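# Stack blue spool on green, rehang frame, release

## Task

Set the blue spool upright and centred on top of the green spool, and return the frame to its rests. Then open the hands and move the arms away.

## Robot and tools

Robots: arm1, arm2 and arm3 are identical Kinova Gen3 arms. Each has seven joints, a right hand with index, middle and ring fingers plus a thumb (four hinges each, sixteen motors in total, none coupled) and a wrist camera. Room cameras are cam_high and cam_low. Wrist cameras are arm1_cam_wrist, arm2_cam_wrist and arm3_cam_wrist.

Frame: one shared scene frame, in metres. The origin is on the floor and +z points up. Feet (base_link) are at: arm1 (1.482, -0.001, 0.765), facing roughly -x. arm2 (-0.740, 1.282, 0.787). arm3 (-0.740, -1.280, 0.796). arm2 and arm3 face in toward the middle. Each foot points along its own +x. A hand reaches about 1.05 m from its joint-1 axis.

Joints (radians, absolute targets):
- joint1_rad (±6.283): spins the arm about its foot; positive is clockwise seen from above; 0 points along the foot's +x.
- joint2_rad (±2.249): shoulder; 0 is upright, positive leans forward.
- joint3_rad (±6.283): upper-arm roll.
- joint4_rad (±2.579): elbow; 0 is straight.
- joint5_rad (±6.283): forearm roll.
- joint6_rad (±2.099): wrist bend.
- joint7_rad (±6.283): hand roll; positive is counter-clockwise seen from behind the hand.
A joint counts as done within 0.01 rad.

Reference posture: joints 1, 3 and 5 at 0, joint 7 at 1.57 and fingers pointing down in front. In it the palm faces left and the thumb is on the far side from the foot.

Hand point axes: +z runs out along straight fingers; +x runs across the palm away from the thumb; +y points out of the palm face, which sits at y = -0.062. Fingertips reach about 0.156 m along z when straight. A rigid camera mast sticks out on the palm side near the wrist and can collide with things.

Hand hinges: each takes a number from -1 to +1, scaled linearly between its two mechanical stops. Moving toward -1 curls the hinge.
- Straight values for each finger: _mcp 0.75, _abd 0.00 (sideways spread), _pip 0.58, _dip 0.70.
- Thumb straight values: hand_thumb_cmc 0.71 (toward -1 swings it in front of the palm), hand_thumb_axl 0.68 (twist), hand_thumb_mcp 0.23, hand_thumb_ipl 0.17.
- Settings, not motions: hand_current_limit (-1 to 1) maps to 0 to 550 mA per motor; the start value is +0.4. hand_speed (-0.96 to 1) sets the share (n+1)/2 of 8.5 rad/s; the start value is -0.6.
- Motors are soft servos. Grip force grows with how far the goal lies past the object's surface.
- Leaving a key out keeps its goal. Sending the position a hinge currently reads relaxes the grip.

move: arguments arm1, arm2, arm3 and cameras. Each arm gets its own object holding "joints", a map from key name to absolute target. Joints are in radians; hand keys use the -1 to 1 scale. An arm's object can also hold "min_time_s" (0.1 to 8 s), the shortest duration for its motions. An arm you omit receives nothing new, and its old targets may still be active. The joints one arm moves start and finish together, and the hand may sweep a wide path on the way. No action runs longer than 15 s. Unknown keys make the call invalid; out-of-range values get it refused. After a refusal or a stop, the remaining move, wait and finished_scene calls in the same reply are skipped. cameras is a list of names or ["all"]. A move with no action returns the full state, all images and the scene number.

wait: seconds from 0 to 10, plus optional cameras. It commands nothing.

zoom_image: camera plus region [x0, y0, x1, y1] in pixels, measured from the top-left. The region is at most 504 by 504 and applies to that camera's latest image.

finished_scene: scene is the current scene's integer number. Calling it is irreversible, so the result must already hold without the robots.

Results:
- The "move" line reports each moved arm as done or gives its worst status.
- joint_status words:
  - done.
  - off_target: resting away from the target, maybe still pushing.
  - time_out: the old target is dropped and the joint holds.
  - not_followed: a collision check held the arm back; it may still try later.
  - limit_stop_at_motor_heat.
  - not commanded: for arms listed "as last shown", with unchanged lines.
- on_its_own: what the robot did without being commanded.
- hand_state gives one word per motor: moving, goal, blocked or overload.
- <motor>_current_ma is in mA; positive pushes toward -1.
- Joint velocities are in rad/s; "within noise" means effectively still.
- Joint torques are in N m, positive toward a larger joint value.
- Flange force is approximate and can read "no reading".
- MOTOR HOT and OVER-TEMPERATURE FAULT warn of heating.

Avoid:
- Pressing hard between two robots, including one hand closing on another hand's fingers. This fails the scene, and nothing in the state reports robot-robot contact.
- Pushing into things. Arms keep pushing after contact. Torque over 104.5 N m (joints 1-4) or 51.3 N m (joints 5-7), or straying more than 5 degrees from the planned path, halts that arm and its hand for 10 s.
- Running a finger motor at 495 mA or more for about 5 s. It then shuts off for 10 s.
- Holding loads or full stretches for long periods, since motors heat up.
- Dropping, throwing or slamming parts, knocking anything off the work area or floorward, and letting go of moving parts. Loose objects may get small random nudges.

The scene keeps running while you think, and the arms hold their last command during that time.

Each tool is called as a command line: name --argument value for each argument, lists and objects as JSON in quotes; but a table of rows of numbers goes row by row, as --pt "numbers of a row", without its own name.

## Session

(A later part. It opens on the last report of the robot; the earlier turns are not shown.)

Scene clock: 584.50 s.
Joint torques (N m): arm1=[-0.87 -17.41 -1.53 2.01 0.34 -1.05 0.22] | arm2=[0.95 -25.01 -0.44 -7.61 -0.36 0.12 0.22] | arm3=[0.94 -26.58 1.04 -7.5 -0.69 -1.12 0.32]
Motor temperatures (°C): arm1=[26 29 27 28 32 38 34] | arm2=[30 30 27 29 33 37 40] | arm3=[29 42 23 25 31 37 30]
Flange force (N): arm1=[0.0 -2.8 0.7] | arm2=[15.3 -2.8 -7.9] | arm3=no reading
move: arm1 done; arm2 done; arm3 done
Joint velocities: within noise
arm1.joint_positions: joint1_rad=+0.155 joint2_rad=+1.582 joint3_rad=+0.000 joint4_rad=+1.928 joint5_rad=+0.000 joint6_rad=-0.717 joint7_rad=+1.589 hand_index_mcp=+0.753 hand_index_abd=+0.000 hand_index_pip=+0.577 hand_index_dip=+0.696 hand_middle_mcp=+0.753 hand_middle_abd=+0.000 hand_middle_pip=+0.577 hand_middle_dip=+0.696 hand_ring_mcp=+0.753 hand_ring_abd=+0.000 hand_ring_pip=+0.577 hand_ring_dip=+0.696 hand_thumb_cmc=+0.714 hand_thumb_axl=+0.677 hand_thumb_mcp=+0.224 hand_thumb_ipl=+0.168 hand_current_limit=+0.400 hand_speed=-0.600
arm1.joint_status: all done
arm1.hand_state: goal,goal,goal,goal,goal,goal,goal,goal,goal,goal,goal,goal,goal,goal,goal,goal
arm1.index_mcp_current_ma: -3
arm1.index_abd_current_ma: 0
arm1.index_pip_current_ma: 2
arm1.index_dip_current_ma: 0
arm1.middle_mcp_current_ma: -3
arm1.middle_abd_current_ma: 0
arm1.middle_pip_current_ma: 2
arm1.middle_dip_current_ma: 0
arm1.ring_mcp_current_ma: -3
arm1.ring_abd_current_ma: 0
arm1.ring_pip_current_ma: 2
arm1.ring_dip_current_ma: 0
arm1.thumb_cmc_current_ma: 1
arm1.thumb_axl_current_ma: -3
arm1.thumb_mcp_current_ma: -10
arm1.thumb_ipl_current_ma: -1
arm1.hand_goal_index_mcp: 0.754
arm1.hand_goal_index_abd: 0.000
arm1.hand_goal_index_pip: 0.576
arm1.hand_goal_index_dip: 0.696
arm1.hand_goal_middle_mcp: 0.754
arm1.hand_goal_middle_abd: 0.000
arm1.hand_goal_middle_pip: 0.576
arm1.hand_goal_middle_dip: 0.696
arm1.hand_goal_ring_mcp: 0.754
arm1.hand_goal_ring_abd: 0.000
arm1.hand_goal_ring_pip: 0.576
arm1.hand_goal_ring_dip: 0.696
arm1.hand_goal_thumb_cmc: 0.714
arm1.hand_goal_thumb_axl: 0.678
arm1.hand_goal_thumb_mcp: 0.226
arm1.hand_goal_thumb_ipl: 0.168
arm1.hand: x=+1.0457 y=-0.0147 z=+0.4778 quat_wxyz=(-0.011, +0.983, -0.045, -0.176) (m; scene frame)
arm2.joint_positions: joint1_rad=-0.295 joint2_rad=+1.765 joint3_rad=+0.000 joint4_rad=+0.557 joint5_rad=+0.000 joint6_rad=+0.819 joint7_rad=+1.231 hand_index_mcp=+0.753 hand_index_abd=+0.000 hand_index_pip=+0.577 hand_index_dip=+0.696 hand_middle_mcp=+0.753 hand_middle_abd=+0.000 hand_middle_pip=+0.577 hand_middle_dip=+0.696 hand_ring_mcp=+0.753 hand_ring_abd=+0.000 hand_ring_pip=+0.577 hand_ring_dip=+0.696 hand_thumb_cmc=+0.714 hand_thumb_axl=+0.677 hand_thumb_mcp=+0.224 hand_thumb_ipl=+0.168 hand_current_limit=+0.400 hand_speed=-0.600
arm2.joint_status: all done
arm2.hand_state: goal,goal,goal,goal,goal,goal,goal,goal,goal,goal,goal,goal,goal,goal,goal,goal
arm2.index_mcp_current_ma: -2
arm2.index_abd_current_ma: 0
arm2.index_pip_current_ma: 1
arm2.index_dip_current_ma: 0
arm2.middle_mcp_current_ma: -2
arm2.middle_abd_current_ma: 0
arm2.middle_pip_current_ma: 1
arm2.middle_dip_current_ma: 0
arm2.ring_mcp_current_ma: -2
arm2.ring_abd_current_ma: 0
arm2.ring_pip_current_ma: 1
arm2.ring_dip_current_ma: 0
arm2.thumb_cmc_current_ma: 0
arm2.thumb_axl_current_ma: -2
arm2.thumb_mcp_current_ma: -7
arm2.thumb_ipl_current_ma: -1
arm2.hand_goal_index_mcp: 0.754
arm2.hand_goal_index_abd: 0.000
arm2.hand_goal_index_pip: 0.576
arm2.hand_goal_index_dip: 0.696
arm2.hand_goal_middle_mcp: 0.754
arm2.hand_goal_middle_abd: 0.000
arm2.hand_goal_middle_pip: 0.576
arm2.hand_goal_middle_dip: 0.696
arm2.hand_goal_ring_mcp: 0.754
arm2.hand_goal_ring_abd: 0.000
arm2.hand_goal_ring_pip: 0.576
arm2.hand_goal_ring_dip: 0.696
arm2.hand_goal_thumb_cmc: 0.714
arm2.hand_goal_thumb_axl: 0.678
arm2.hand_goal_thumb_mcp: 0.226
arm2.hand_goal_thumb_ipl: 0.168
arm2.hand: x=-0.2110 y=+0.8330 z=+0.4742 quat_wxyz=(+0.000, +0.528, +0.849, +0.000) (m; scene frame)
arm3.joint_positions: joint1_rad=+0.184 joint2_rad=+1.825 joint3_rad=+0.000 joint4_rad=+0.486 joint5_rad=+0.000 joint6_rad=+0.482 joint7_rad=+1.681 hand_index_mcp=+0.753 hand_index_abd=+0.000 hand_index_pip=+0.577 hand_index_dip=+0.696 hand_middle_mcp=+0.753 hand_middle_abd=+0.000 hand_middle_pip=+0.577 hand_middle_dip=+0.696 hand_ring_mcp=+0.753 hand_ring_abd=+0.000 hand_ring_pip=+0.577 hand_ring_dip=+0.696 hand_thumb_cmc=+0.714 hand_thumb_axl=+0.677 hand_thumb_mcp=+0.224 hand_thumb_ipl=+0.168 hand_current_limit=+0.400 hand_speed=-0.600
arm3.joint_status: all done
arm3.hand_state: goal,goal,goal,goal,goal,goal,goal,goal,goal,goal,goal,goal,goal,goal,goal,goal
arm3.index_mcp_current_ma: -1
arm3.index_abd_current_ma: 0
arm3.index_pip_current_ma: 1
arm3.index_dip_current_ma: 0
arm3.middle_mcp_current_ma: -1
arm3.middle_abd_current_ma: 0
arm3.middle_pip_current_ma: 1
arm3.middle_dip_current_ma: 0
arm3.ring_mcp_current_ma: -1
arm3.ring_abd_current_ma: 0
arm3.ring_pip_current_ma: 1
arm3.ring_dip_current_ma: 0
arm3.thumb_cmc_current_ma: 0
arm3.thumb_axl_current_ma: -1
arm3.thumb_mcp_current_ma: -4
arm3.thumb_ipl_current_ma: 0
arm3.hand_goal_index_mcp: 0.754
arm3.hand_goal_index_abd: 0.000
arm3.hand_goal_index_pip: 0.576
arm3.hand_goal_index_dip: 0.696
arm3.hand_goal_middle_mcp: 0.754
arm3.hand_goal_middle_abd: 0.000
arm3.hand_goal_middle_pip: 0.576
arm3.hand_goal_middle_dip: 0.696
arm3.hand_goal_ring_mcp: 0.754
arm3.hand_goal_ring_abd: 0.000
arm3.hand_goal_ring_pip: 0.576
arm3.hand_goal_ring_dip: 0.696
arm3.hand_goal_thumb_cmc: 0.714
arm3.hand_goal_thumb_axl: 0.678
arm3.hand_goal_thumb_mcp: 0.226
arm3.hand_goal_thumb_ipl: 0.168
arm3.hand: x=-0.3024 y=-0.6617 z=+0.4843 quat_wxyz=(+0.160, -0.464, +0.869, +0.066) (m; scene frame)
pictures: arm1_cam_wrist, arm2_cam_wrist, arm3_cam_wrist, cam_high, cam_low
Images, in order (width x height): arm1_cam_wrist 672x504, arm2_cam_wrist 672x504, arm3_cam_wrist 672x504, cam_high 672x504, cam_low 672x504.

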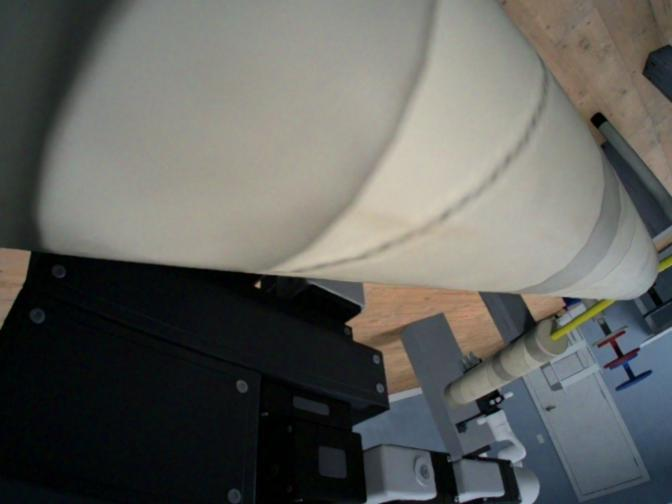

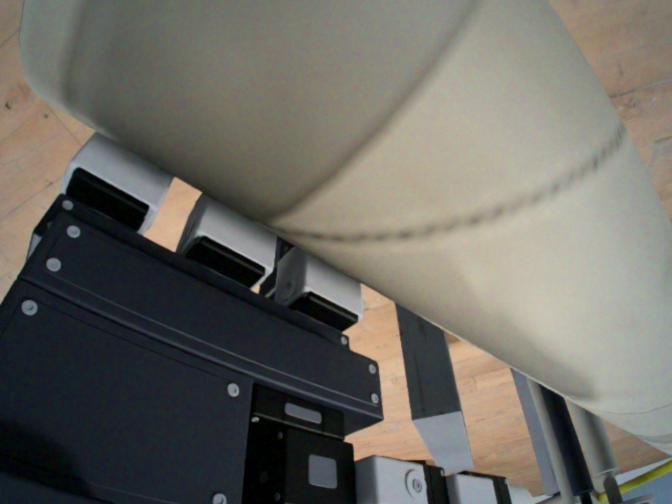

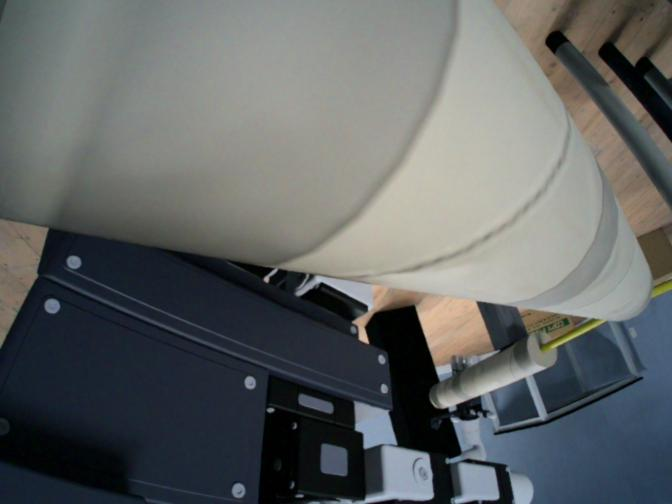

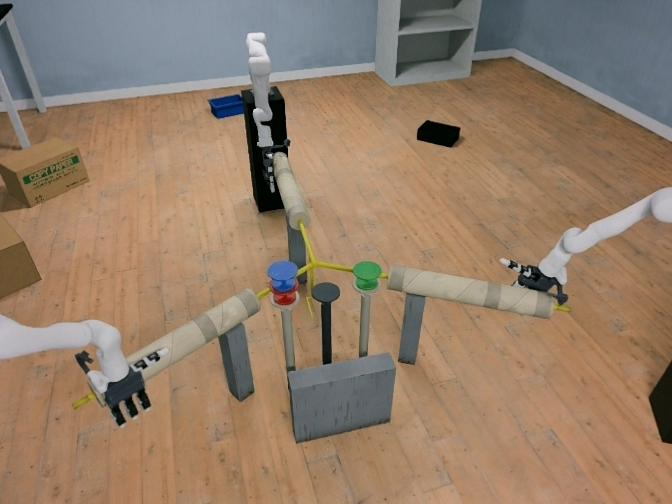

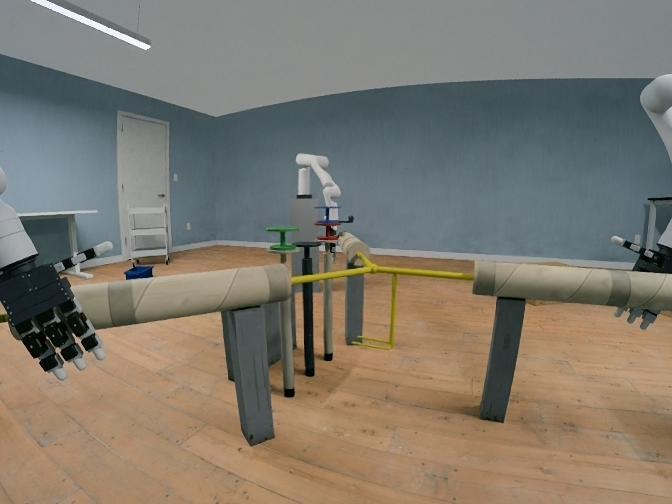

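move --arm1 '{"joints":{"joint1_rad":0.1671,"joint2_rad":1.5808,"joint3_rad":0,"joint4_rad":1.9273,"joint5_rad":0,"joint6_rad":-0.7156,"joint7_rad":1.6011},"min_time_s":1}'

move --arm1 '{"joints":{"hand_current_limit":-0.2,"hand_speed":-0.7,"hand_index_mcp":0.616,"hand_middle_mcp":0.616,"hand_ring_mcp":0.616,"hand_index_pip":-0.299,"hand_middle_pip":-0.299,"hand_ring_pip":-0.299,"hand_index_dip":0.043,"hand_middle_dip":0.043,"hand_ring_dip":0.043}}' --arm2 '{"joints":{"hand_current_limit":-0.2,"hand_speed":-0.7,"hand_index_mcp":0.616,"hand_middle_mcp":0.616,"hand_ring_mcp":0.616,"hand_index_pip":-0.299,"hand_middle_pip":-0.299,"hand_ring_pip":-0.299,"hand_index_dip":0.043,"hand_middle_dip":0.043,"hand_ring_dip":0.043}}' --arm3 '{"joints":{"hand_current_limit":-0.2,"hand_speed":-0.7,"hand_index_mcp":0.616,"hand_middle_mcp":0.616,"hand_ring_mcp":0.616,"hand_index_pip":-0.299,"hand_middle_pip":-0.299,"hand_ring_pip":-0.299,"hand_index_dip":0.043,"hand_middle_dip":0.043,"hand_ring_dip":0.043}}' --cameras '["all"]'

Scene clock: 602.30 s.
Joint torques (N m): arm1=[-0.31 -17.8 -0.62 2.2 0.11 -1.03 0.33] | arm2=[1 -25.09 -0.4 -7.54 -0.41 0.12 0.26] | arm3=[0.97 -26.56 1.03 -7.51 -0.68 -1.15 0.33]
Motor temperatures (°C): arm1=[26 29 27 28 32 38 34] | arm2=[30 30 27 29 33 37 40] | arm3=[29 43 23 25 31 37 30]
Flange force (N): arm1=[0.4 -1.2 2.0] | arm2=[14.4 -2.4 -7.3] | arm3=no reading
move: arm1 done
Joint velocities: within noise
arm1.joint_positions: joint1_rad=+0.167 joint2_rad=+1.581 joint3_rad=+0.000 joint4_rad=+1.927 joint5_rad=+0.000 joint6_rad=-0.716 joint7_rad=+1.601 hand_index_mcp=+0.753 hand_index_abd=+0.000 hand_index_pip=+0.577 hand_index_dip=+0.696 hand_middle_mcp=+0.753 hand_middle_abd=+0.000 hand_middle_pip=+0.577 hand_middle_dip=+0.696 hand_ring_mcp=+0.753 hand_ring_abd=+0.000 hand_ring_pip=+0.577 hand_ring_dip=+0.696 hand_thumb_cmc=+0.714 hand_thumb_axl=+0.677 hand_thumb_mcp=+0.224 hand_thumb_ipl=+0.168 hand_current_limit=+0.400 hand_speed=-0.600
arm1.joint_status: all done
arm1.hand_state: goal,goal,goal,goal,goal,goal,goal,goal,goal,goal,goal,goal,goal,goal,goal,goal
arm1.index_mcp_current_ma: -3
arm1.index_abd_current_ma: 0
arm1.index_pip_current_ma: 2
arm1.index_dip_current_ma: 0
arm1.middle_mcp_current_ma: -3
arm1.middle_abd_current_ma: 0
arm1.middle_pip_current_ma: 2
arm1.middle_dip_current_ma: 0
arm1.ring_mcp_current_ma: -3
arm1.ring_abd_current_ma: 0
arm1.ring_pip_current_ma: 2
arm1.ring_dip_current_ma: 0
arm1.thumb_cmc_current_ma: 1
arm1.thumb_axl_current_ma: -3
arm1.thumb_mcp_current_ma: -10
arm1.thumb_ipl_current_ma: -1
arm1.hand_goal_index_mcp: 0.754
arm1.hand_goal_index_abd: 0.000
arm1.hand_goal_index_pip: 0.576
arm1.hand_goal_index_dip: 0.696
arm1.hand_goal_middle_mcp: 0.754
arm1.hand_goal_middle_abd: 0.000
arm1.hand_goal_middle_pip: 0.576
arm1.hand_goal_middle_dip: 0.696
arm1.hand_goal_ring_mcp: 0.754
arm1.hand_goal_ring_abd: 0.000
arm1.hand_goal_ring_pip: 0.576
arm1.hand_goal_ring_dip: 0.696
arm1.hand_goal_thumb_cmc: 0.714
arm1.hand_goal_thumb_axl: 0.678
arm1.hand_goal_thumb_mcp: 0.226
arm1.hand_goal_thumb_ipl: 0.168
arm1.hand: x=+1.0460 y=-0.0097 z=+0.4778 quat_wxyz=(-0.013, +0.983, -0.045, -0.175) (m; scene frame)
arm2: as last shown
arm3.joint_positions: joint1_rad=+0.184 joint2_rad=+1.825 joint3_rad=+0.000 joint4_rad=+0.486 joint5_rad=+0.000 joint6_rad=+0.482 joint7_rad=+1.681 hand_index_mcp=+0.753 hand_index_abd=+0.000 hand_index_pip=+0.577 hand_index_dip=+0.696 hand_middle_mcp=+0.753 hand_middle_abd=+0.000 hand_middle_pip=+0.577 hand_middle_dip=+0.696 hand_ring_mcp=+0.753 hand_ring_abd=+0.000 hand_ring_pip=+0.577 hand_ring_dip=+0.696 hand_thumb_cmc=+0.714 hand_thumb_axl=+0.677 hand_thumb_mcp=+0.224 hand_thumb_ipl=+0.168 hand_current_limit=+0.400 hand_speed=-0.600
arm3.joint_status: not commanded
arm3.hand_state: goal,goal,goal,goal,goal,goal,goal,goal,goal,goal,goal,goal,goal,goal,goal,goal
arm3.index_mcp_current_ma: -1
arm3.index_abd_current_ma: 0
arm3.index_pip_current_ma: 1
arm3.index_dip_current_ma: 0
arm3.middle_mcp_current_ma: -1
arm3.middle_abd_current_ma: 0
arm3.middle_pip_current_ma: 1
arm3.middle_dip_current_ma: 0
arm3.ring_mcp_current_ma: -1
arm3.ring_abd_current_ma: 0
arm3.ring_pip_current_ma: 1
arm3.ring_dip_current_ma: 0
arm3.thumb_cmc_current_ma: 0
arm3.thumb_axl_current_ma: -1
arm3.thumb_mcp_current_ma: -4
arm3.thumb_ipl_current_ma: 0
arm3.hand_goal_index_mcp: 0.754
arm3.hand_goal_index_abd: 0.000
arm3.hand_goal_index_pip: 0.576
arm3.hand_goal_index_dip: 0.696
arm3.hand_goal_middle_mcp: 0.754
arm3.hand_goal_middle_abd: 0.000
arm3.hand_goal_middle_pip: 0.576
arm3.hand_goal_middle_dip: 0.696
arm3.hand_goal_ring_mcp: 0.754
arm3.hand_goal_ring_abd: 0.000
arm3.hand_goal_ring_pip: 0.576
arm3.hand_goal_ring_dip: 0.696
arm3.hand_goal_thumb_cmc: 0.714
arm3.hand_goal_thumb_axl: 0.678
arm3.hand_goal_thumb_mcp: 0.226
arm3.hand_goal_thumb_ipl: 0.168
arm3.hand: x=-0.3024 y=-0.6617 z=+0.4843 quat_wxyz=(+0.160, -0.464, +0.869, +0.066) (m; scene frame)
pictures: none

Scene clock: 603.80 s.
Joint torques (N m): arm1=[-0.23 -18.13 -0.58 3.96 0.42 -0.67 0.43] | arm2=[0.86 -26.96 -0.76 -7.93 -0.64 0.41 0.32] | arm3=[0.36 -28.17 0.48 -7.74 -0.92 -0.89 0.45]
Motor temperatures (°C): arm1=[26 29 27 28 32 38 34] | arm2=[30 30 27 29 33 37 40] | arm3=[29 43 23 25 31 37 30]
Flange force (N): arm1=[-0.6 -0.4 7.7] | arm2=[13.6 -2.3 -3.5] | arm3=no reading
move: arm1 off_target; arm2 off_target; arm3 off_target
Joint velocities: within noise
arm1.joint_positions: joint1_rad=+0.167 joint2_rad=+1.581 joint3_rad=+0.000 joint4_rad=+1.927 joint5_rad=+0.000 joint6_rad=-0.716 joint7_rad=+1.601 hand_index_mcp=+0.658 hand_index_abd=+0.000 hand_index_pip=+0.123 hand_index_dip=+0.073 hand_middle_mcp=+0.638 hand_middle_abd=+0.000 hand_middle_pip=-0.043 hand_middle_dip=+0.071 hand_ring_mcp=+0.635 hand_ring_abd=+0.000 hand_ring_pip=-0.232 hand_ring_dip=+0.055 hand_thumb_cmc=+0.714 hand_thumb_axl=+0.677 hand_thumb_mcp=+0.224 hand_thumb_ipl=+0.168 hand_current_limit=-0.200 hand_speed=-0.700
arm1.joint_status: hand_index_mcp off_target (ended at +0.658, target +0.616); hand_index_pip off_target (ended at +0.123, target -0.299); hand_index_dip off_target (ended at +0.073, target +0.043); hand_middle_mcp off_target (ended at +0.638, target +0.616); hand_middle_pip off_target (ended at -0.043, target -0.299); hand_middle_dip off_target (ended at +0.071, target +0.043); hand_ring_pip off_target (ended at -0.232, target -0.299); the others done
arm1.hand_state: blocked,goal,blocked,blocked,blocked,goal,blocked,blocked,goal,goal,blocked,goal,goal,goal,goal,goal
arm1.index_mcp_current_ma: 192
arm1.index_abd_current_ma: -1
arm1.index_pip_current_ma: 220
arm1.index_dip_current_ma: 122
arm1.middle_mcp_current_ma: 93
arm1.middle_abd_current_ma: 0
arm1.middle_pip_current_ma: 220
arm1.middle_dip_current_ma: 113
arm1.ring_mcp_current_ma: 81
arm1.ring_abd_current_ma: 0
arm1.ring_pip_current_ma: 220
arm1.ring_dip_current_ma: 44
arm1.thumb_cmc_current_ma: 1
arm1.thumb_axl_current_ma: -3
arm1.thumb_mcp_current_ma: -10
arm1.thumb_ipl_current_ma: -1
arm1.hand_goal_index_mcp: 0.616
arm1.hand_goal_index_abd: 0.000
arm1.hand_goal_index_pip: -0.298
arm1.hand_goal_index_dip: 0.044
arm1.hand_goal_middle_mcp: 0.616
arm1.hand_goal_middle_abd: 0.000
arm1.hand_goal_middle_pip: -0.298
arm1.hand_goal_middle_dip: 0.044
arm1.hand_goal_ring_mcp: 0.616
arm1.hand_goal_ring_abd: 0.000
arm1.hand_goal_ring_pip: -0.298
arm1.hand_goal_ring_dip: 0.044
arm1.hand_goal_thumb_cmc: 0.714
arm1.hand_goal_thumb_axl: 0.678
arm1.hand_goal_thumb_mcp: 0.226
arm1.hand_goal_thumb_ipl: 0.168
arm1.hand: x=+1.0461 y=-0.0097 z=+0.4778 quat_wxyz=(-0.013, +0.983, -0.045, -0.175) (m; scene frame)
arm2.joint_positions: joint1_rad=-0.295 joint2_rad=+1.766 joint3_rad=+0.000 joint4_rad=+0.557 joint5_rad=+0.000 joint6_rad=+0.819 joint7_rad=+1.231 hand_index_mcp=+0.634 hand_index_abd=+0.001 hand_index_pip=-0.248 hand_index_dip=+0.068 hand_middle_mcp=+0.634 hand_middle_abd=+0.000 hand_middle_pip=-0.250 hand_middle_dip=+0.067 hand_ring_mcp=+0.635 hand_ring_abd=+0.000 hand_ring_pip=-0.255 hand_ring_dip=+0.069 hand_thumb_cmc=+0.714 hand_thumb_axl=+0.677 hand_thumb_mcp=+0.224 hand_thumb_ipl=+0.168 hand_current_limit=-0.200 hand_speed=-0.700
arm2.joint_status: hand_index_pip off_target (ended at -0.248, target -0.299); hand_index_dip off_target (ended at +0.068, target +0.043); hand_middle_pip off_target (ended at -0.250, target -0.299); hand_middle_dip off_target (ended at +0.067, target +0.043); hand_ring_pip off_target (ended at -0.255, target -0.299); hand_ring_dip off_target (ended at +0.069, target +0.043); the others done
arm2.hand_state: goal,goal,blocked,blocked,goal,goal,blocked,blocked,goal,goal,blocked,blocked,goal,goal,goal,goal
arm2.index_mcp_current_ma: 59
arm2.index_abd_current_ma: 1
arm2.index_pip_current_ma: 180
arm2.index_dip_current_ma: 76
arm2.middle_mcp_current_ma: 58
arm2.middle_abd_current_ma: 0
arm2.middle_pip_current_ma: 172
arm2.middle_dip_current_ma: 75
arm2.ring_mcp_current_ma: 63
arm2.ring_abd_current_ma: 0
arm2.ring_pip_current_ma: 153
arm2.ring_dip_current_ma: 80
arm2.thumb_cmc_current_ma: 0
arm2.thumb_axl_current_ma: -2
arm2.thumb_mcp_current_ma: -7
arm2.thumb_ipl_current_ma: -1
arm2.hand_goal_index_mcp: 0.616
arm2.hand_goal_index_abd: 0.000
arm2.hand_goal_index_pip: -0.298
arm2.hand_goal_index_dip: 0.044
arm2.hand_goal_middle_mcp: 0.616
arm2.hand_goal_middle_abd: 0.000
arm2.hand_goal_middle_pip: -0.298
arm2.hand_goal_middle_dip: 0.044
arm2.hand_goal_ring_mcp: 0.616
arm2.hand_goal_ring_abd: 0.000
arm2.hand_goal_ring_pip: -0.298
arm2.hand_goal_ring_dip: 0.044
arm2.hand_goal_thumb_cmc: 0.714
arm2.hand_goal_thumb_axl: 0.678
arm2.hand_goal_thumb_mcp: 0.226
arm2.hand_goal_thumb_ipl: 0.168
arm2.hand: x=-0.2111 y=+0.8330 z=+0.4742 quat_wxyz=(+0.000, +0.528, +0.849, +0.000) (m; scene frame)
arm3.joint_positions: joint1_rad=+0.184 joint2_rad=+1.825 joint3_rad=+0.000 joint4_rad=+0.486 joint5_rad=+0.000 joint6_rad=+0.482 joint7_rad=+1.681 hand_index_mcp=+0.662 hand_index_abd=-0.007 hand_index_pip=+0.058 hand_index_dip=+0.070 hand_middle_mcp=+0.645 hand_middle_abd=+0.000 hand_middle_pip=-0.130 hand_middle_dip=+0.077 hand_ring_mcp=+0.629 hand_ring_abd=+0.000 hand_ring_pip=-0.284 hand_ring_dip=+0.052 hand_thumb_cmc=+0.714 hand_thumb_axl=+0.677 hand_thumb_mcp=+0.224 hand_thumb_ipl=+0.168 hand_current_limit=-0.200 hand_speed=-0.700
arm3.joint_status: hand_index_mcp off_target (ended at +0.662, target +0.616); hand_index_pip off_target (ended at +0.058, target -0.299); hand_index_dip off_target (ended at +0.070, target +0.043); hand_middle_mcp off_target (ended at +0.645, target +0.616); hand_middle_pip off_target (ended at -0.130, target -0.299); hand_middle_dip off_target (ended at +0.077, target +0.043); the others done
arm3.hand_state: blocked,goal,blocked,blocked,blocked,goal,blocked,blocked,goal,goal,goal,goal,goal,goal,goal,goal
arm3.index_mcp_current_ma: 140
arm3.index_abd_current_ma: -10
arm3.index_pip_current_ma: 220
arm3.index_dip_current_ma: 65
arm3.middle_mcp_current_ma: 77
arm3.middle_abd_current_ma: 0
arm3.middle_pip_current_ma: 220
arm3.middle_dip_current_ma: 86
arm3.ring_mcp_current_ma: 28
arm3.ring_abd_current_ma: 0
arm3.ring_pip_current_ma: 30
arm3.ring_dip_current_ma: 13
arm3.thumb_cmc_current_ma: 0
arm3.thumb_axl_current_ma: -1
arm3.thumb_mcp_current_ma: -4
arm3.thumb_ipl_current_ma: 0
arm3.hand_goal_index_mcp: 0.616
arm3.hand_goal_index_abd: 0.000
arm3.hand_goal_index_pip: -0.298
arm3.hand_goal_index_dip: 0.044
arm3.hand_goal_middle_mcp: 0.616
arm3.hand_goal_middle_abd: 0.000
arm3.hand_goal_middle_pip: -0.298
arm3.hand_goal_middle_dip: 0.044
arm3.hand_goal_ring_mcp: 0.616
arm3.hand_goal_ring_abd: 0.000
arm3.hand_goal_ring_pip: -0.298
arm3.hand_goal_ring_dip: 0.044
arm3.hand_goal_thumb_cmc: 0.714
arm3.hand_goal_thumb_axl: 0.678
arm3.hand_goal_thumb_mcp: 0.226
arm3.hand_goal_thumb_ipl: 0.168
arm3.hand: x=-0.3024 y=-0.6617 z=+0.4843 quat_wxyz=(+0.160, -0.464, +0.869, +0.066) (m; scene frame)
pictures: arm1_cam_wrist, arm2_cam_wrist, arm3_cam_wrist, cam_high, cam_low
Images, in order (width x height): arm1_cam_wrist 672x504, arm2_cam_wrist 672x504, arm3_cam_wrist 672x504, cam_high 672x504, cam_low 672x504.

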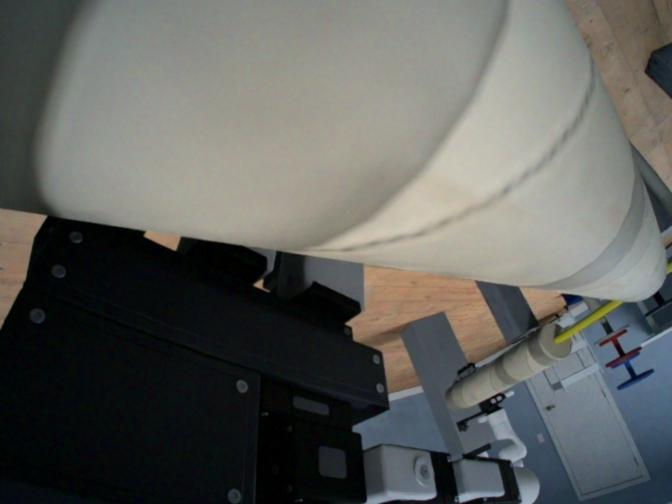

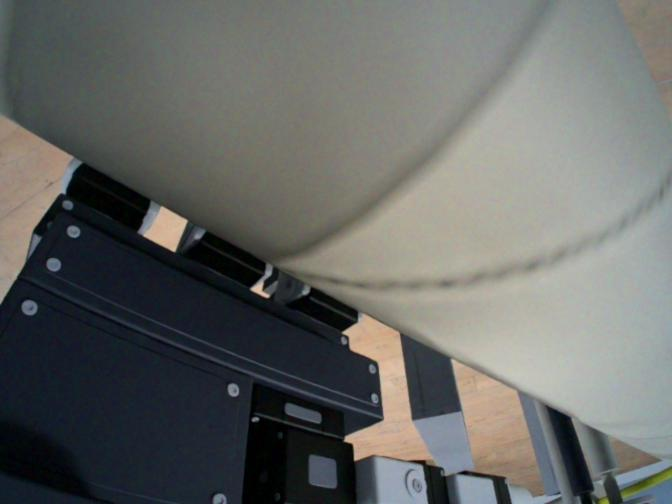

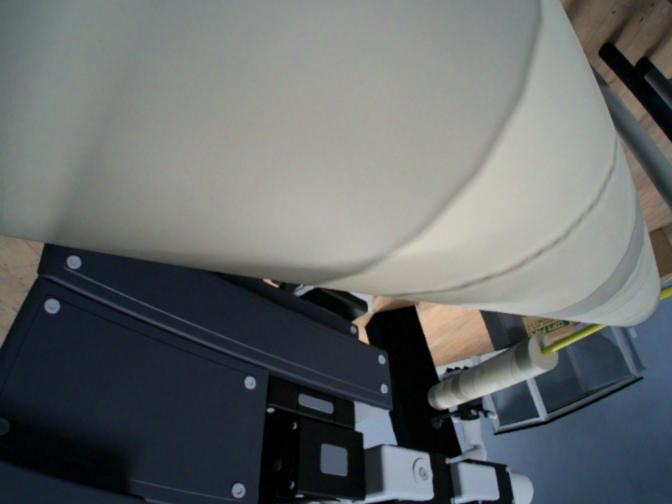

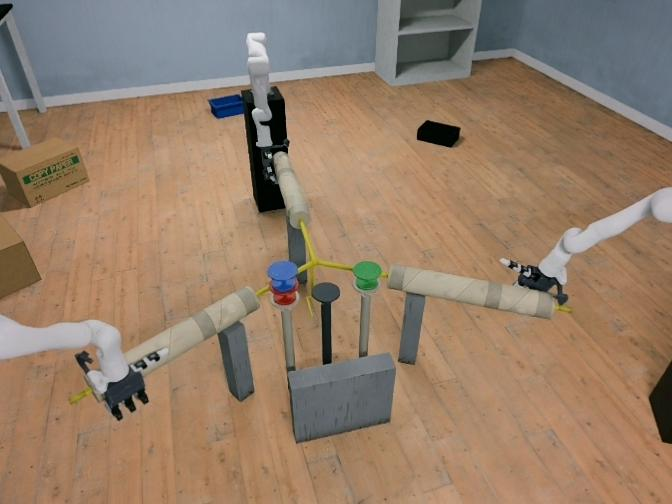

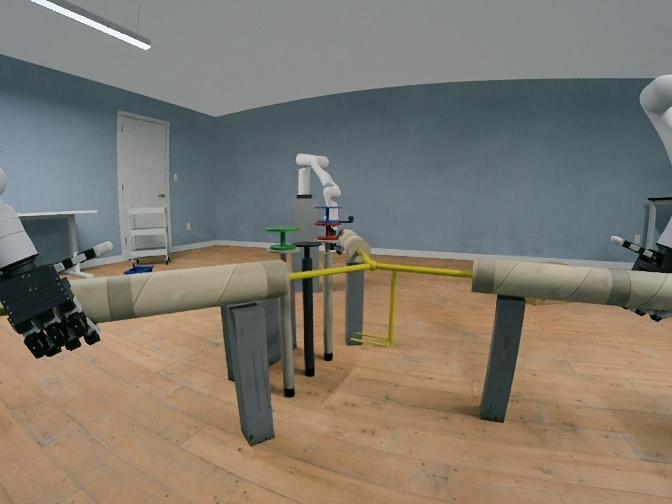

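move --arm1 '{"joints":{"hand_thumb_cmc":-0.571}}' --arm2 '{"joints":{"hand_thumb_cmc":-0.571}}' --arm3 '{"joints":{"hand_thumb_cmc":-0.571}}'

move --arm1 '{"joints":{"hand_current_limit":0.3,"hand_index_mcp":0.55,"hand_middle_mcp":0.55,"hand_ring_mcp":0.55,"hand_index_pip":-0.4,"hand_middle_pip":-0.4,"hand_ring_pip":-0.4,"hand_index_dip":0.0,"hand_middle_dip":0.0,"hand_ring_dip":0.0,"hand_thumb_mcp":0.11,"hand_thumb_ipl":-0.25}}' --arm2 '{"joints":{"hand_current_limit":0.3,"hand_index_mcp":0.55,"hand_middle_mcp":0.55,"hand_ring_mcp":0.55,"hand_index_pip":-0.4,"hand_middle_pip":-0.4,"hand_ring_pip":-0.4,"hand_index_dip":0.0,"hand_middle_dip":0.0,"hand_ring_dip":0.0,"hand_thumb_mcp":0.11,"hand_thumb_ipl":-0.25}}' --arm3 '{"joints":{"hand_current_limit":0.3,"hand_index_mcp":0.55,"hand_middle_mcp":0.55,"hand_ring_mcp":0.55,"hand_index_pip":-0.4,"hand_middle_pip":-0.4,"hand_ring_pip":-0.4,"hand_index_dip":0.0,"hand_middle_dip":0.0,"hand_ring_dip":0.0,"hand_thumb_mcp":0.11,"hand_thumb_ipl":-0.25}}' --cameras '["all"]'

zoom_image --camera "cam_high" --region '[220, 140, 400, 320]'

zoom_image --camera "cam_low" --region '[220, 200, 480, 400]'

Scene clock: 622.93 s.
Joint torques (N m): arm1=[-0.19 -18.1 -0.69 4.04 0.44 -0.63 0.37] | arm2=[0.83 -27.02 -0.85 -7.94 -0.64 0.45 0.38] | arm3=[0.39 -28.06 0.48 -7.72 -0.96 -0.84 0.38]
Motor temperatures (°C): arm1=[26 29 27 28 32 38 34] | arm2=[30 32 27 28 33 37 40] | arm3=[29 44 23 25 31 37 30]
Flange force (N): arm1=[-0.7 -0.4 7.8] | arm2=[13.7 -2.2 -3.4] | arm3=no reading
move: arm1 done; arm2 done; arm3 done
Joint velocities: within noise
arm1.joint_positions: joint1_rad=+0.167 joint2_rad=+1.581 joint3_rad=+0.000 joint4_rad=+1.927 joint5_rad=+0.000 joint6_rad=-0.716 joint7_rad=+1.601 hand_index_mcp=+0.658 hand_index_abd=+0.000 hand_index_pip=+0.123 hand_index_dip=+0.073 hand_middle_mcp=+0.638 hand_middle_abd=+0.000 hand_middle_pip=-0.043 hand_middle_dip=+0.071 hand_ring_mcp=+0.635 hand_ring_abd=+0.000 hand_ring_pip=-0.232 hand_ring_dip=+0.055 hand_thumb_cmc=-0.571 hand_thumb_axl=+0.677 hand_thumb_mcp=+0.224 hand_thumb_ipl=+0.168 hand_current_limit=-0.200 hand_speed=-0.700
arm1.joint_status: all done
arm1.hand_state: blocked,goal,blocked,blocked,blocked,goal,blocked,blocked,goal,goal,blocked,goal,goal,goal,goal,goal
arm1.index_mcp_current_ma: 192
arm1.index_abd_current_ma: -1
arm1.index_pip_current_ma: 220
arm1.index_dip_current_ma: 122
arm1.middle_mcp_current_ma: 93
arm1.middle_abd_current_ma: 0
arm1.middle_pip_current_ma: 220
arm1.middle_dip_current_ma: 113
arm1.ring_mcp_current_ma: 81
arm1.ring_abd_current_ma: 0
arm1.ring_pip_current_ma: 220
arm1.ring_dip_current_ma: 44
arm1.thumb_cmc_current_ma: -2
arm1.thumb_axl_current_ma: -3
arm1.thumb_mcp_current_ma: -10
arm1.thumb_ipl_current_ma: -1
arm1.hand_goal_index_mcp: 0.616
arm1.hand_goal_index_abd: 0.000
arm1.hand_goal_index_pip: -0.298
arm1.hand_goal_index_dip: 0.044
arm1.hand_goal_middle_mcp: 0.616
arm1.hand_goal_middle_abd: 0.000
arm1.hand_goal_middle_pip: -0.298
arm1.hand_goal_middle_dip: 0.044
arm1.hand_goal_ring_mcp: 0.616
arm1.hand_goal_ring_abd: 0.000
arm1.hand_goal_ring_pip: -0.298
arm1.hand_goal_ring_dip: 0.044
arm1.hand_goal_thumb_cmc: -0.570
arm1.hand_goal_thumb_axl: 0.678
arm1.hand_goal_thumb_mcp: 0.226
arm1.hand_goal_thumb_ipl: 0.168
arm1.hand: x=+1.0461 y=-0.0097 z=+0.4778 quat_wxyz=(-0.013, +0.983, -0.045, -0.175) (m; scene frame)
arm2.joint_positions: joint1_rad=-0.295 joint2_rad=+1.765 joint3_rad=+0.000 joint4_rad=+0.557 joint5_rad=+0.000 joint6_rad=+0.819 joint7_rad=+1.231 hand_index_mcp=+0.634 hand_index_abd=+0.001 hand_index_pip=-0.248 hand_index_dip=+0.068 hand_middle_mcp=+0.634 hand_middle_abd=+0.000 hand_middle_pip=-0.250 hand_middle_dip=+0.067 hand_ring_mcp=+0.635 hand_ring_abd=+0.000 hand_ring_pip=-0.255 hand_ring_dip=+0.069 hand_thumb_cmc=-0.568 hand_thumb_axl=+0.677 hand_thumb_mcp=+0.224 hand_thumb_ipl=+0.168 hand_current_limit=-0.200 hand_speed=-0.700
arm2.joint_status: all done
arm2.hand_state: goal,goal,blocked,blocked,goal,goal,blocked,blocked,goal,goal,blocked,blocked,goal,goal,goal,goal
arm2.index_mcp_current_ma: 59
arm2.index_abd_current_ma: 1
arm2.index_pip_current_ma: 180
arm2.index_dip_current_ma: 76
arm2.middle_mcp_current_ma: 58
arm2.middle_abd_current_ma: 0
arm2.middle_pip_current_ma: 172
arm2.middle_dip_current_ma: 75
arm2.ring_mcp_current_ma: 63
arm2.ring_abd_current_ma: 0
arm2.ring_pip_current_ma: 153
arm2.ring_dip_current_ma: 80
arm2.thumb_cmc_current_ma: 5
arm2.thumb_axl_current_ma: -2
arm2.thumb_mcp_current_ma: -7
arm2.thumb_ipl_current_ma: -1
arm2.hand_goal_index_mcp: 0.616
arm2.hand_goal_index_abd: 0.000
arm2.hand_goal_index_pip: -0.298
arm2.hand_goal_index_dip: 0.044
arm2.hand_goal_middle_mcp: 0.616
arm2.hand_goal_middle_abd: 0.000
arm2.hand_goal_middle_pip: -0.298
arm2.hand_goal_middle_dip: 0.044
arm2.hand_goal_ring_mcp: 0.616
arm2.hand_goal_ring_abd: 0.000
arm2.hand_goal_ring_pip: -0.298
arm2.hand_goal_ring_dip: 0.044
arm2.hand_goal_thumb_cmc: -0.570
arm2.hand_goal_thumb_axl: 0.678
arm2.hand_goal_thumb_mcp: 0.226
arm2.hand_goal_thumb_ipl: 0.168
arm2.hand: x=-0.2110 y=+0.8330 z=+0.4742 quat_wxyz=(+0.000, +0.528, +0.849, +0.000) (m; scene frame)
arm3.joint_positions: joint1_rad=+0.184 joint2_rad=+1.825 joint3_rad=+0.000 joint4_rad=+0.486 joint5_rad=+0.000 joint6_rad=+0.482 joint7_rad=+1.681 hand_index_mcp=+0.662 hand_index_abd=-0.007 hand_index_pip=+0.057 hand_index_dip=+0.070 hand_middle_mcp=+0.645 hand_middle_abd=+0.000 hand_middle_pip=-0.130 hand_middle_dip=+0.077 hand_ring_mcp=+0.629 hand_ring_abd=+0.000 hand_ring_pip=-0.284 hand_ring_dip=+0.052 hand_thumb_cmc=-0.571 hand_thumb_axl=+0.677 hand_thumb_mcp=+0.224 hand_thumb_ipl=+0.168 hand_current_limit=-0.200 hand_speed=-0.700
arm3.joint_status: all done
arm3.hand_state: blocked,goal,blocked,blocked,blocked,goal,blocked,blocked,goal,goal,goal,goal,goal,goal,goal,goal
arm3.index_mcp_current_ma: 140
arm3.index_abd_current_ma: -10
arm3.index_pip_current_ma: 220
arm3.index_dip_current_ma: 65
arm3.middle_mcp_current_ma: 77
arm3.middle_abd_current_ma: 0
arm3.middle_pip_current_ma: 220
arm3.middle_dip_current_ma: 86
arm3.ring_mcp_current_ma: 27
arm3.ring_abd_current_ma: 0
arm3.ring_pip_current_ma: 29
arm3.ring_dip_current_ma: 13
arm3.thumb_cmc_current_ma: -1
arm3.thumb_axl_current_ma: -1
arm3.thumb_mcp_current_ma: -4
arm3.thumb_ipl_current_ma: 0
arm3.hand_goal_index_mcp: 0.616
arm3.hand_goal_index_abd: 0.000
arm3.hand_goal_index_pip: -0.298
arm3.hand_goal_index_dip: 0.044
arm3.hand_goal_middle_mcp: 0.616
arm3.hand_goal_middle_abd: 0.000
arm3.hand_goal_middle_pip: -0.298
arm3.hand_goal_middle_dip: 0.044
arm3.hand_goal_ring_mcp: 0.616
arm3.hand_goal_ring_abd: 0.000
arm3.hand_goal_ring_pip: -0.298
arm3.hand_goal_ring_dip: 0.044
arm3.hand_goal_thumb_cmc: -0.570
arm3.hand_goal_thumb_axl: 0.678
arm3.hand_goal_thumb_mcp: 0.226
arm3.hand_goal_thumb_ipl: 0.168
arm3.hand: x=-0.3024 y=-0.6617 z=+0.4843 quat_wxyz=(+0.160, -0.464, +0.869, +0.066) (m; scene frame)
pictures: none

Scene clock: 624.13 s.
Joint torques (N m): arm1=[-0.51 -19.73 -1.91 2.49 0.67 -1.39 0] | arm2=[-0.06 -26.2 -2.06 -7.3 -1.34 0.84 0.27] | arm3=[2.12 -28.51 0.93 -7.95 -1.03 -0.99 0.17]
Motor temperatures (°C): arm1=[26 29 27 28 32 38 34] | arm2=[30 32 27 28 33 37 40] | arm3=[29 44 23 25 31 37 30]
Flange force (N): arm1=[2.0 -1.4 7.0] | arm2=[12.3 -3.4 -3.7] | arm3=no reading
move: arm1 off_target; arm2 off_target; arm3 off_target
Joint velocities: within noise
arm1.joint_positions: joint1_rad=+0.167 joint2_rad=+1.581 joint3_rad=+0.000 joint4_rad=+1.927 joint5_rad=+0.000 joint6_rad=-0.716 joint7_rad=+1.601 hand_index_mcp=+0.652 hand_index_abd=-0.003 hand_index_pip=-0.002 hand_index_dip=+0.025 hand_middle_mcp=+0.616 hand_middle_abd=-0.003 hand_middle_pip=-0.161 hand_middle_dip=+0.034 hand_ring_mcp=+0.606 hand_ring_abd=-0.002 hand_ring_pip=-0.343 hand_ring_dip=+0.023 hand_thumb_cmc=-0.558 hand_thumb_axl=+0.673 hand_thumb_mcp=+0.170 hand_thumb_ipl=-0.117 hand_current_limit=+0.300 hand_speed=-0.700
arm1.joint_status: hand_index_mcp off_target (ended at +0.652, target +0.550); hand_index_pip off_target (ended at -0.002, target -0.400); hand_index_dip off_target (ended at +0.025, target +0.000); hand_middle_mcp off_target (ended at +0.616, target +0.550); hand_middle_pip off_target (ended at -0.161, target -0.400); hand_middle_dip off_target (ended at +0.034, target +0.000); hand_ring_mcp off_target (ended at +0.606, target +0.550); hand_ring_pip off_target (ended at -0.343, target -0.400); hand_ring_dip off_target (ended at +0.023, target +0.000); hand_thumb_mcp off_target (ended at +0.170, target +0.110); hand_thumb_ipl off_target (ended at -0.117, target -0.250); the others done
arm1.hand_state: blocked,goal,blocked,blocked,blocked,goal,blocked,blocked,blocked,goal,blocked,blocked,goal,goal,blocked,blocked
arm1.index_mcp_current_ma: 358
arm1.index_abd_current_ma: -8
arm1.index_pip_current_ma: 358
arm1.index_dip_current_ma: 101
arm1.middle_mcp_current_ma: 313
arm1.middle_abd_current_ma: -9
arm1.middle_pip_current_ma: 357
arm1.middle_dip_current_ma: 144
arm1.ring_mcp_current_ma: 260
arm1.ring_abd_current_ma: -7
arm1.ring_pip_current_ma: 246
arm1.ring_dip_current_ma: 92
arm1.thumb_cmc_current_ma: 49
arm1.thumb_axl_current_ma: -22
arm1.thumb_mcp_current_ma: 344
arm1.thumb_ipl_current_ma: 358
arm1.hand_goal_index_mcp: 0.550
arm1.hand_goal_index_abd: 0.000
arm1.hand_goal_index_pip: -0.400
arm1.hand_goal_index_dip: 0.000
arm1.hand_goal_middle_mcp: 0.550
arm1.hand_goal_middle_abd: 0.000
arm1.hand_goal_middle_pip: -0.400
arm1.hand_goal_middle_dip: 0.000
arm1.hand_goal_ring_mcp: 0.550
arm1.hand_goal_ring_abd: 0.000
arm1.hand_goal_ring_pip: -0.400
arm1.hand_goal_ring_dip: 0.000
arm1.hand_goal_thumb_cmc: -0.570
arm1.hand_goal_thumb_axl: 0.678
arm1.hand_goal_thumb_mcp: 0.110
arm1.hand_goal_thumb_ipl: -0.250
arm1.hand: x=+1.0461 y=-0.0097 z=+0.4778 quat_wxyz=(-0.013, +0.983, -0.045, -0.175) (m; scene frame)
arm2.joint_positions: joint1_rad=-0.295 joint2_rad=+1.765 joint3_rad=+0.000 joint4_rad=+0.557 joint5_rad=+0.000 joint6_rad=+0.819 joint7_rad=+1.231 hand_index_mcp=+0.624 hand_index_abd=+0.001 hand_index_pip=-0.277 hand_index_dip=+0.033 hand_middle_mcp=+0.624 hand_middle_abd=+0.000 hand_middle_pip=-0.279 hand_middle_dip=+0.035 hand_ring_mcp=+0.627 hand_ring_abd=+0.000 hand_ring_pip=-0.283 hand_ring_dip=+0.039 hand_thumb_cmc=-0.572 hand_thumb_axl=+0.676 hand_thumb_mcp=+0.236 hand_thumb_ipl=-0.008 hand_current_limit=+0.300 hand_speed=-0.700
arm2.joint_status: hand_index_mcp off_target (ended at +0.624, target +0.550); hand_index_pip off_target (ended at -0.277, target -0.400); hand_index_dip off_target (ended at +0.033, target +0.000); hand_middle_mcp off_target (ended at +0.624, target +0.550); hand_middle_pip off_target (ended at -0.279, target -0.400); hand_middle_dip off_target (ended at +0.035, target +0.000); hand_ring_mcp off_target (ended at +0.627, target +0.550); hand_ring_pip off_target (ended at -0.283, target -0.400); hand_ring_dip off_target (ended at +0.039, target +0.000); hand_thumb_mcp off_target (ended at +0.236, target +0.110); hand_thumb_ipl off_target (ended at -0.008, target -0.250); the others done
arm2.hand_state: blocked,goal,blocked,blocked,blocked,goal,blocked,blocked,blocked,goal,blocked,blocked,goal,goal,blocked,blocked
arm2.index_mcp_current_ma: 309
arm2.index_abd_current_ma: 1
arm2.index_pip_current_ma: 357
arm2.index_dip_current_ma: 114
arm2.middle_mcp_current_ma: 309
arm2.middle_abd_current_ma: 0
arm2.middle_pip_current_ma: 358
arm2.middle_dip_current_ma: 121
arm2.ring_mcp_current_ma: 321
arm2.ring_abd_current_ma: 0
arm2.ring_pip_current_ma: 357
arm2.ring_dip_current_ma: 137
arm2.thumb_cmc_current_ma: -5
arm2.thumb_axl_current_ma: -4
arm2.thumb_mcp_current_ma: 357
arm2.thumb_ipl_current_ma: 357
arm2.hand_goal_index_mcp: 0.550
arm2.hand_goal_index_abd: 0.000
arm2.hand_goal_index_pip: -0.400
arm2.hand_goal_index_dip: 0.000
arm2.hand_goal_middle_mcp: 0.550
arm2.hand_goal_middle_abd: 0.000
arm2.hand_goal_middle_pip: -0.400
arm2.hand_goal_middle_dip: 0.000
arm2.hand_goal_ring_mcp: 0.550
arm2.hand_goal_ring_abd: 0.000
arm2.hand_goal_ring_pip: -0.400
arm2.hand_goal_ring_dip: 0.000
arm2.hand_goal_thumb_cmc: -0.570
arm2.hand_goal_thumb_axl: 0.678
arm2.hand_goal_thumb_mcp: 0.110
arm2.hand_goal_thumb_ipl: -0.250
arm2.hand: x=-0.2110 y=+0.8330 z=+0.4742 quat_wxyz=(+0.000, +0.528, +0.849, +0.000) (m; scene frame)
arm3.joint_positions: joint1_rad=+0.184 joint2_rad=+1.825 joint3_rad=+0.000 joint4_rad=+0.486 joint5_rad=+0.000 joint6_rad=+0.482 joint7_rad=+1.681 hand_index_mcp=+0.642 hand_index_abd=-0.006 hand_index_pip=-0.055 hand_index_dip=+0.032 hand_middle_mcp=+0.625 hand_middle_abd=+0.000 hand_middle_pip=-0.235 hand_middle_dip=+0.041 hand_ring_mcp=+0.589 hand_ring_abd=+0.000 hand_ring_pip=-0.364 hand_ring_dip=+0.013 hand_thumb_cmc=-0.545 hand_thumb_axl=+0.668 hand_thumb_mcp=+0.190 hand_thumb_ipl=-0.171 hand_current_limit=+0.300 hand_speed=-0.700
arm3.joint_status: hand_index_mcp off_target (ended at +0.642, target +0.550); hand_index_pip off_target (ended at -0.055, target -0.400); hand_index_dip off_target (ended at +0.032, target +0.000); hand_middle_mcp off_target (ended at +0.625, target +0.550); hand_middle_pip off_target (ended at -0.235, target -0.400); hand_middle_dip off_target (ended at +0.041, target +0.000); hand_ring_mcp off_target (ended at +0.589, target +0.550); hand_ring_pip off_target (ended at -0.364, target -0.400); hand_thumb_mcp off_target (ended at +0.190, target +0.110); hand_thumb_ipl off_target (ended at -0.171, target -0.250); the others done
arm3.hand_state: blocked,goal,blocked,blocked,blocked,goal,blocked,blocked,blocked,goal,blocked,goal,blocked,goal,blocked,blocked
arm3.index_mcp_current_ma: 342
arm3.index_abd_current_ma: -9
arm3.index_pip_current_ma: 358
arm3.index_dip_current_ma: 83
arm3.middle_mcp_current_ma: 264
arm3.middle_abd_current_ma: 0
arm3.middle_pip_current_ma: 357
arm3.middle_dip_current_ma: 115
arm3.ring_mcp_current_ma: 113
arm3.ring_abd_current_ma: 0
arm3.ring_pip_current_ma: 94
arm3.ring_dip_current_ma: 25
arm3.thumb_cmc_current_ma: 62
arm3.thumb_axl_current_ma: -22
arm3.thumb_mcp_current_ma: 357
arm3.thumb_ipl_current_ma: 357
arm3.hand_goal_index_mcp: 0.550
arm3.hand_goal_index_abd: 0.000
arm3.hand_goal_index_pip: -0.400
arm3.hand_goal_index_dip: 0.000
arm3.hand_goal_middle_mcp: 0.550
arm3.hand_goal_middle_abd: 0.000
arm3.hand_goal_middle_pip: -0.400
arm3.hand_goal_middle_dip: 0.000
arm3.hand_goal_ring_mcp: 0.550
arm3.hand_goal_ring_abd: 0.000
arm3.hand_goal_ring_pip: -0.400
arm3.hand_goal_ring_dip: 0.000
arm3.hand_goal_thumb_cmc: -0.570
arm3.hand_goal_thumb_axl: 0.678
arm3.hand_goal_thumb_mcp: 0.110
arm3.hand_goal_thumb_ipl: -0.250
arm3.hand: x=-0.3024 y=-0.6617 z=+0.4843 quat_wxyz=(+0.160, -0.464, +0.869, +0.066) (m; scene frame)
pictures: arm1_cam_wrist, arm2_cam_wrist, arm3_cam_wrist, cam_high, cam_low
Images, in order (width x height): arm1_cam_wrist 672x504, arm2_cam_wrist 672x504, arm3_cam_wrist 672x504, cam_high 672x504, cam_low 672x504.

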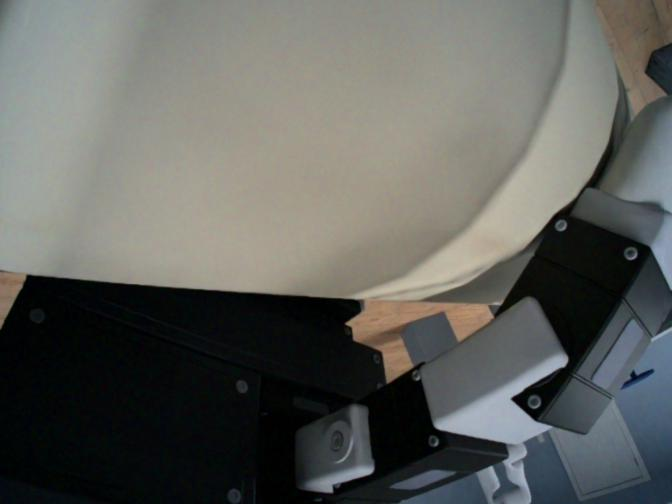

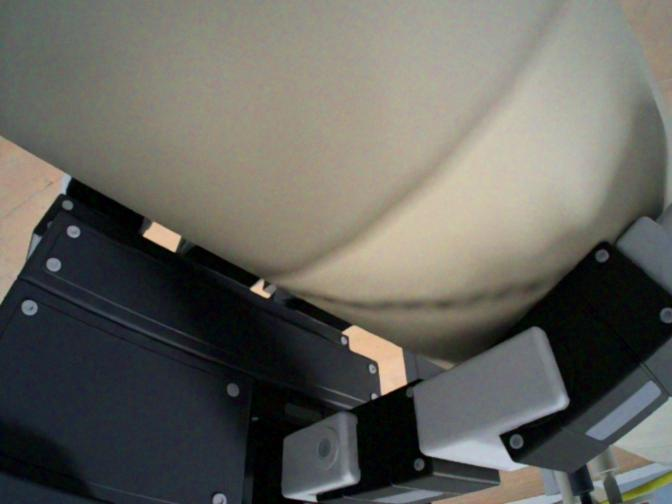

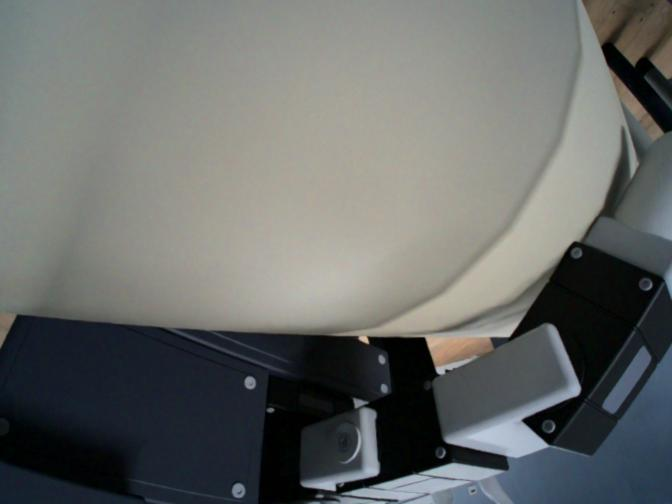

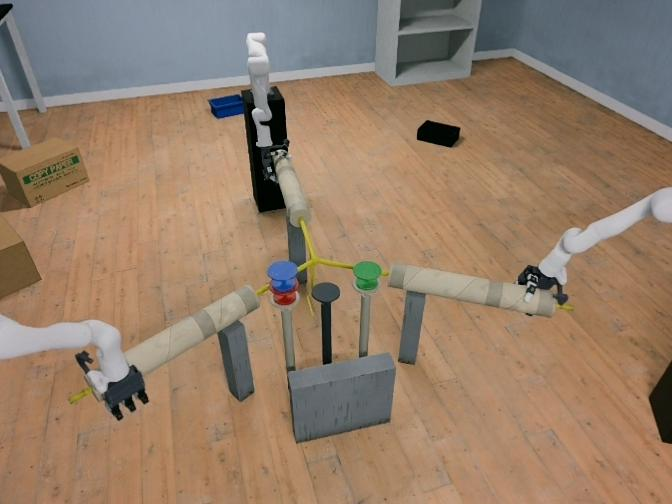

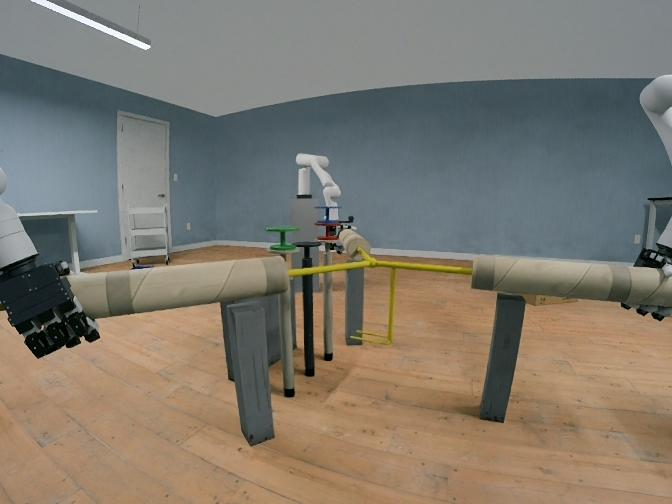

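Scaled by 2.800 from the camera's 672x504 image, which has a finer 960x720 frame.

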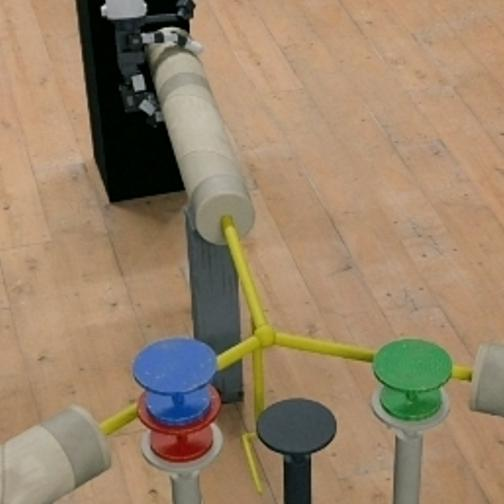

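Scaled by 1.938 from the camera's 672x504 image, which has a finer 960x720 frame.

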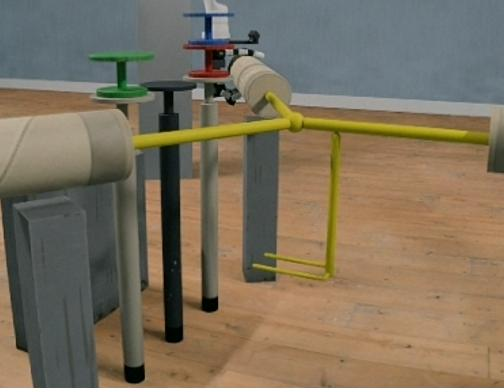

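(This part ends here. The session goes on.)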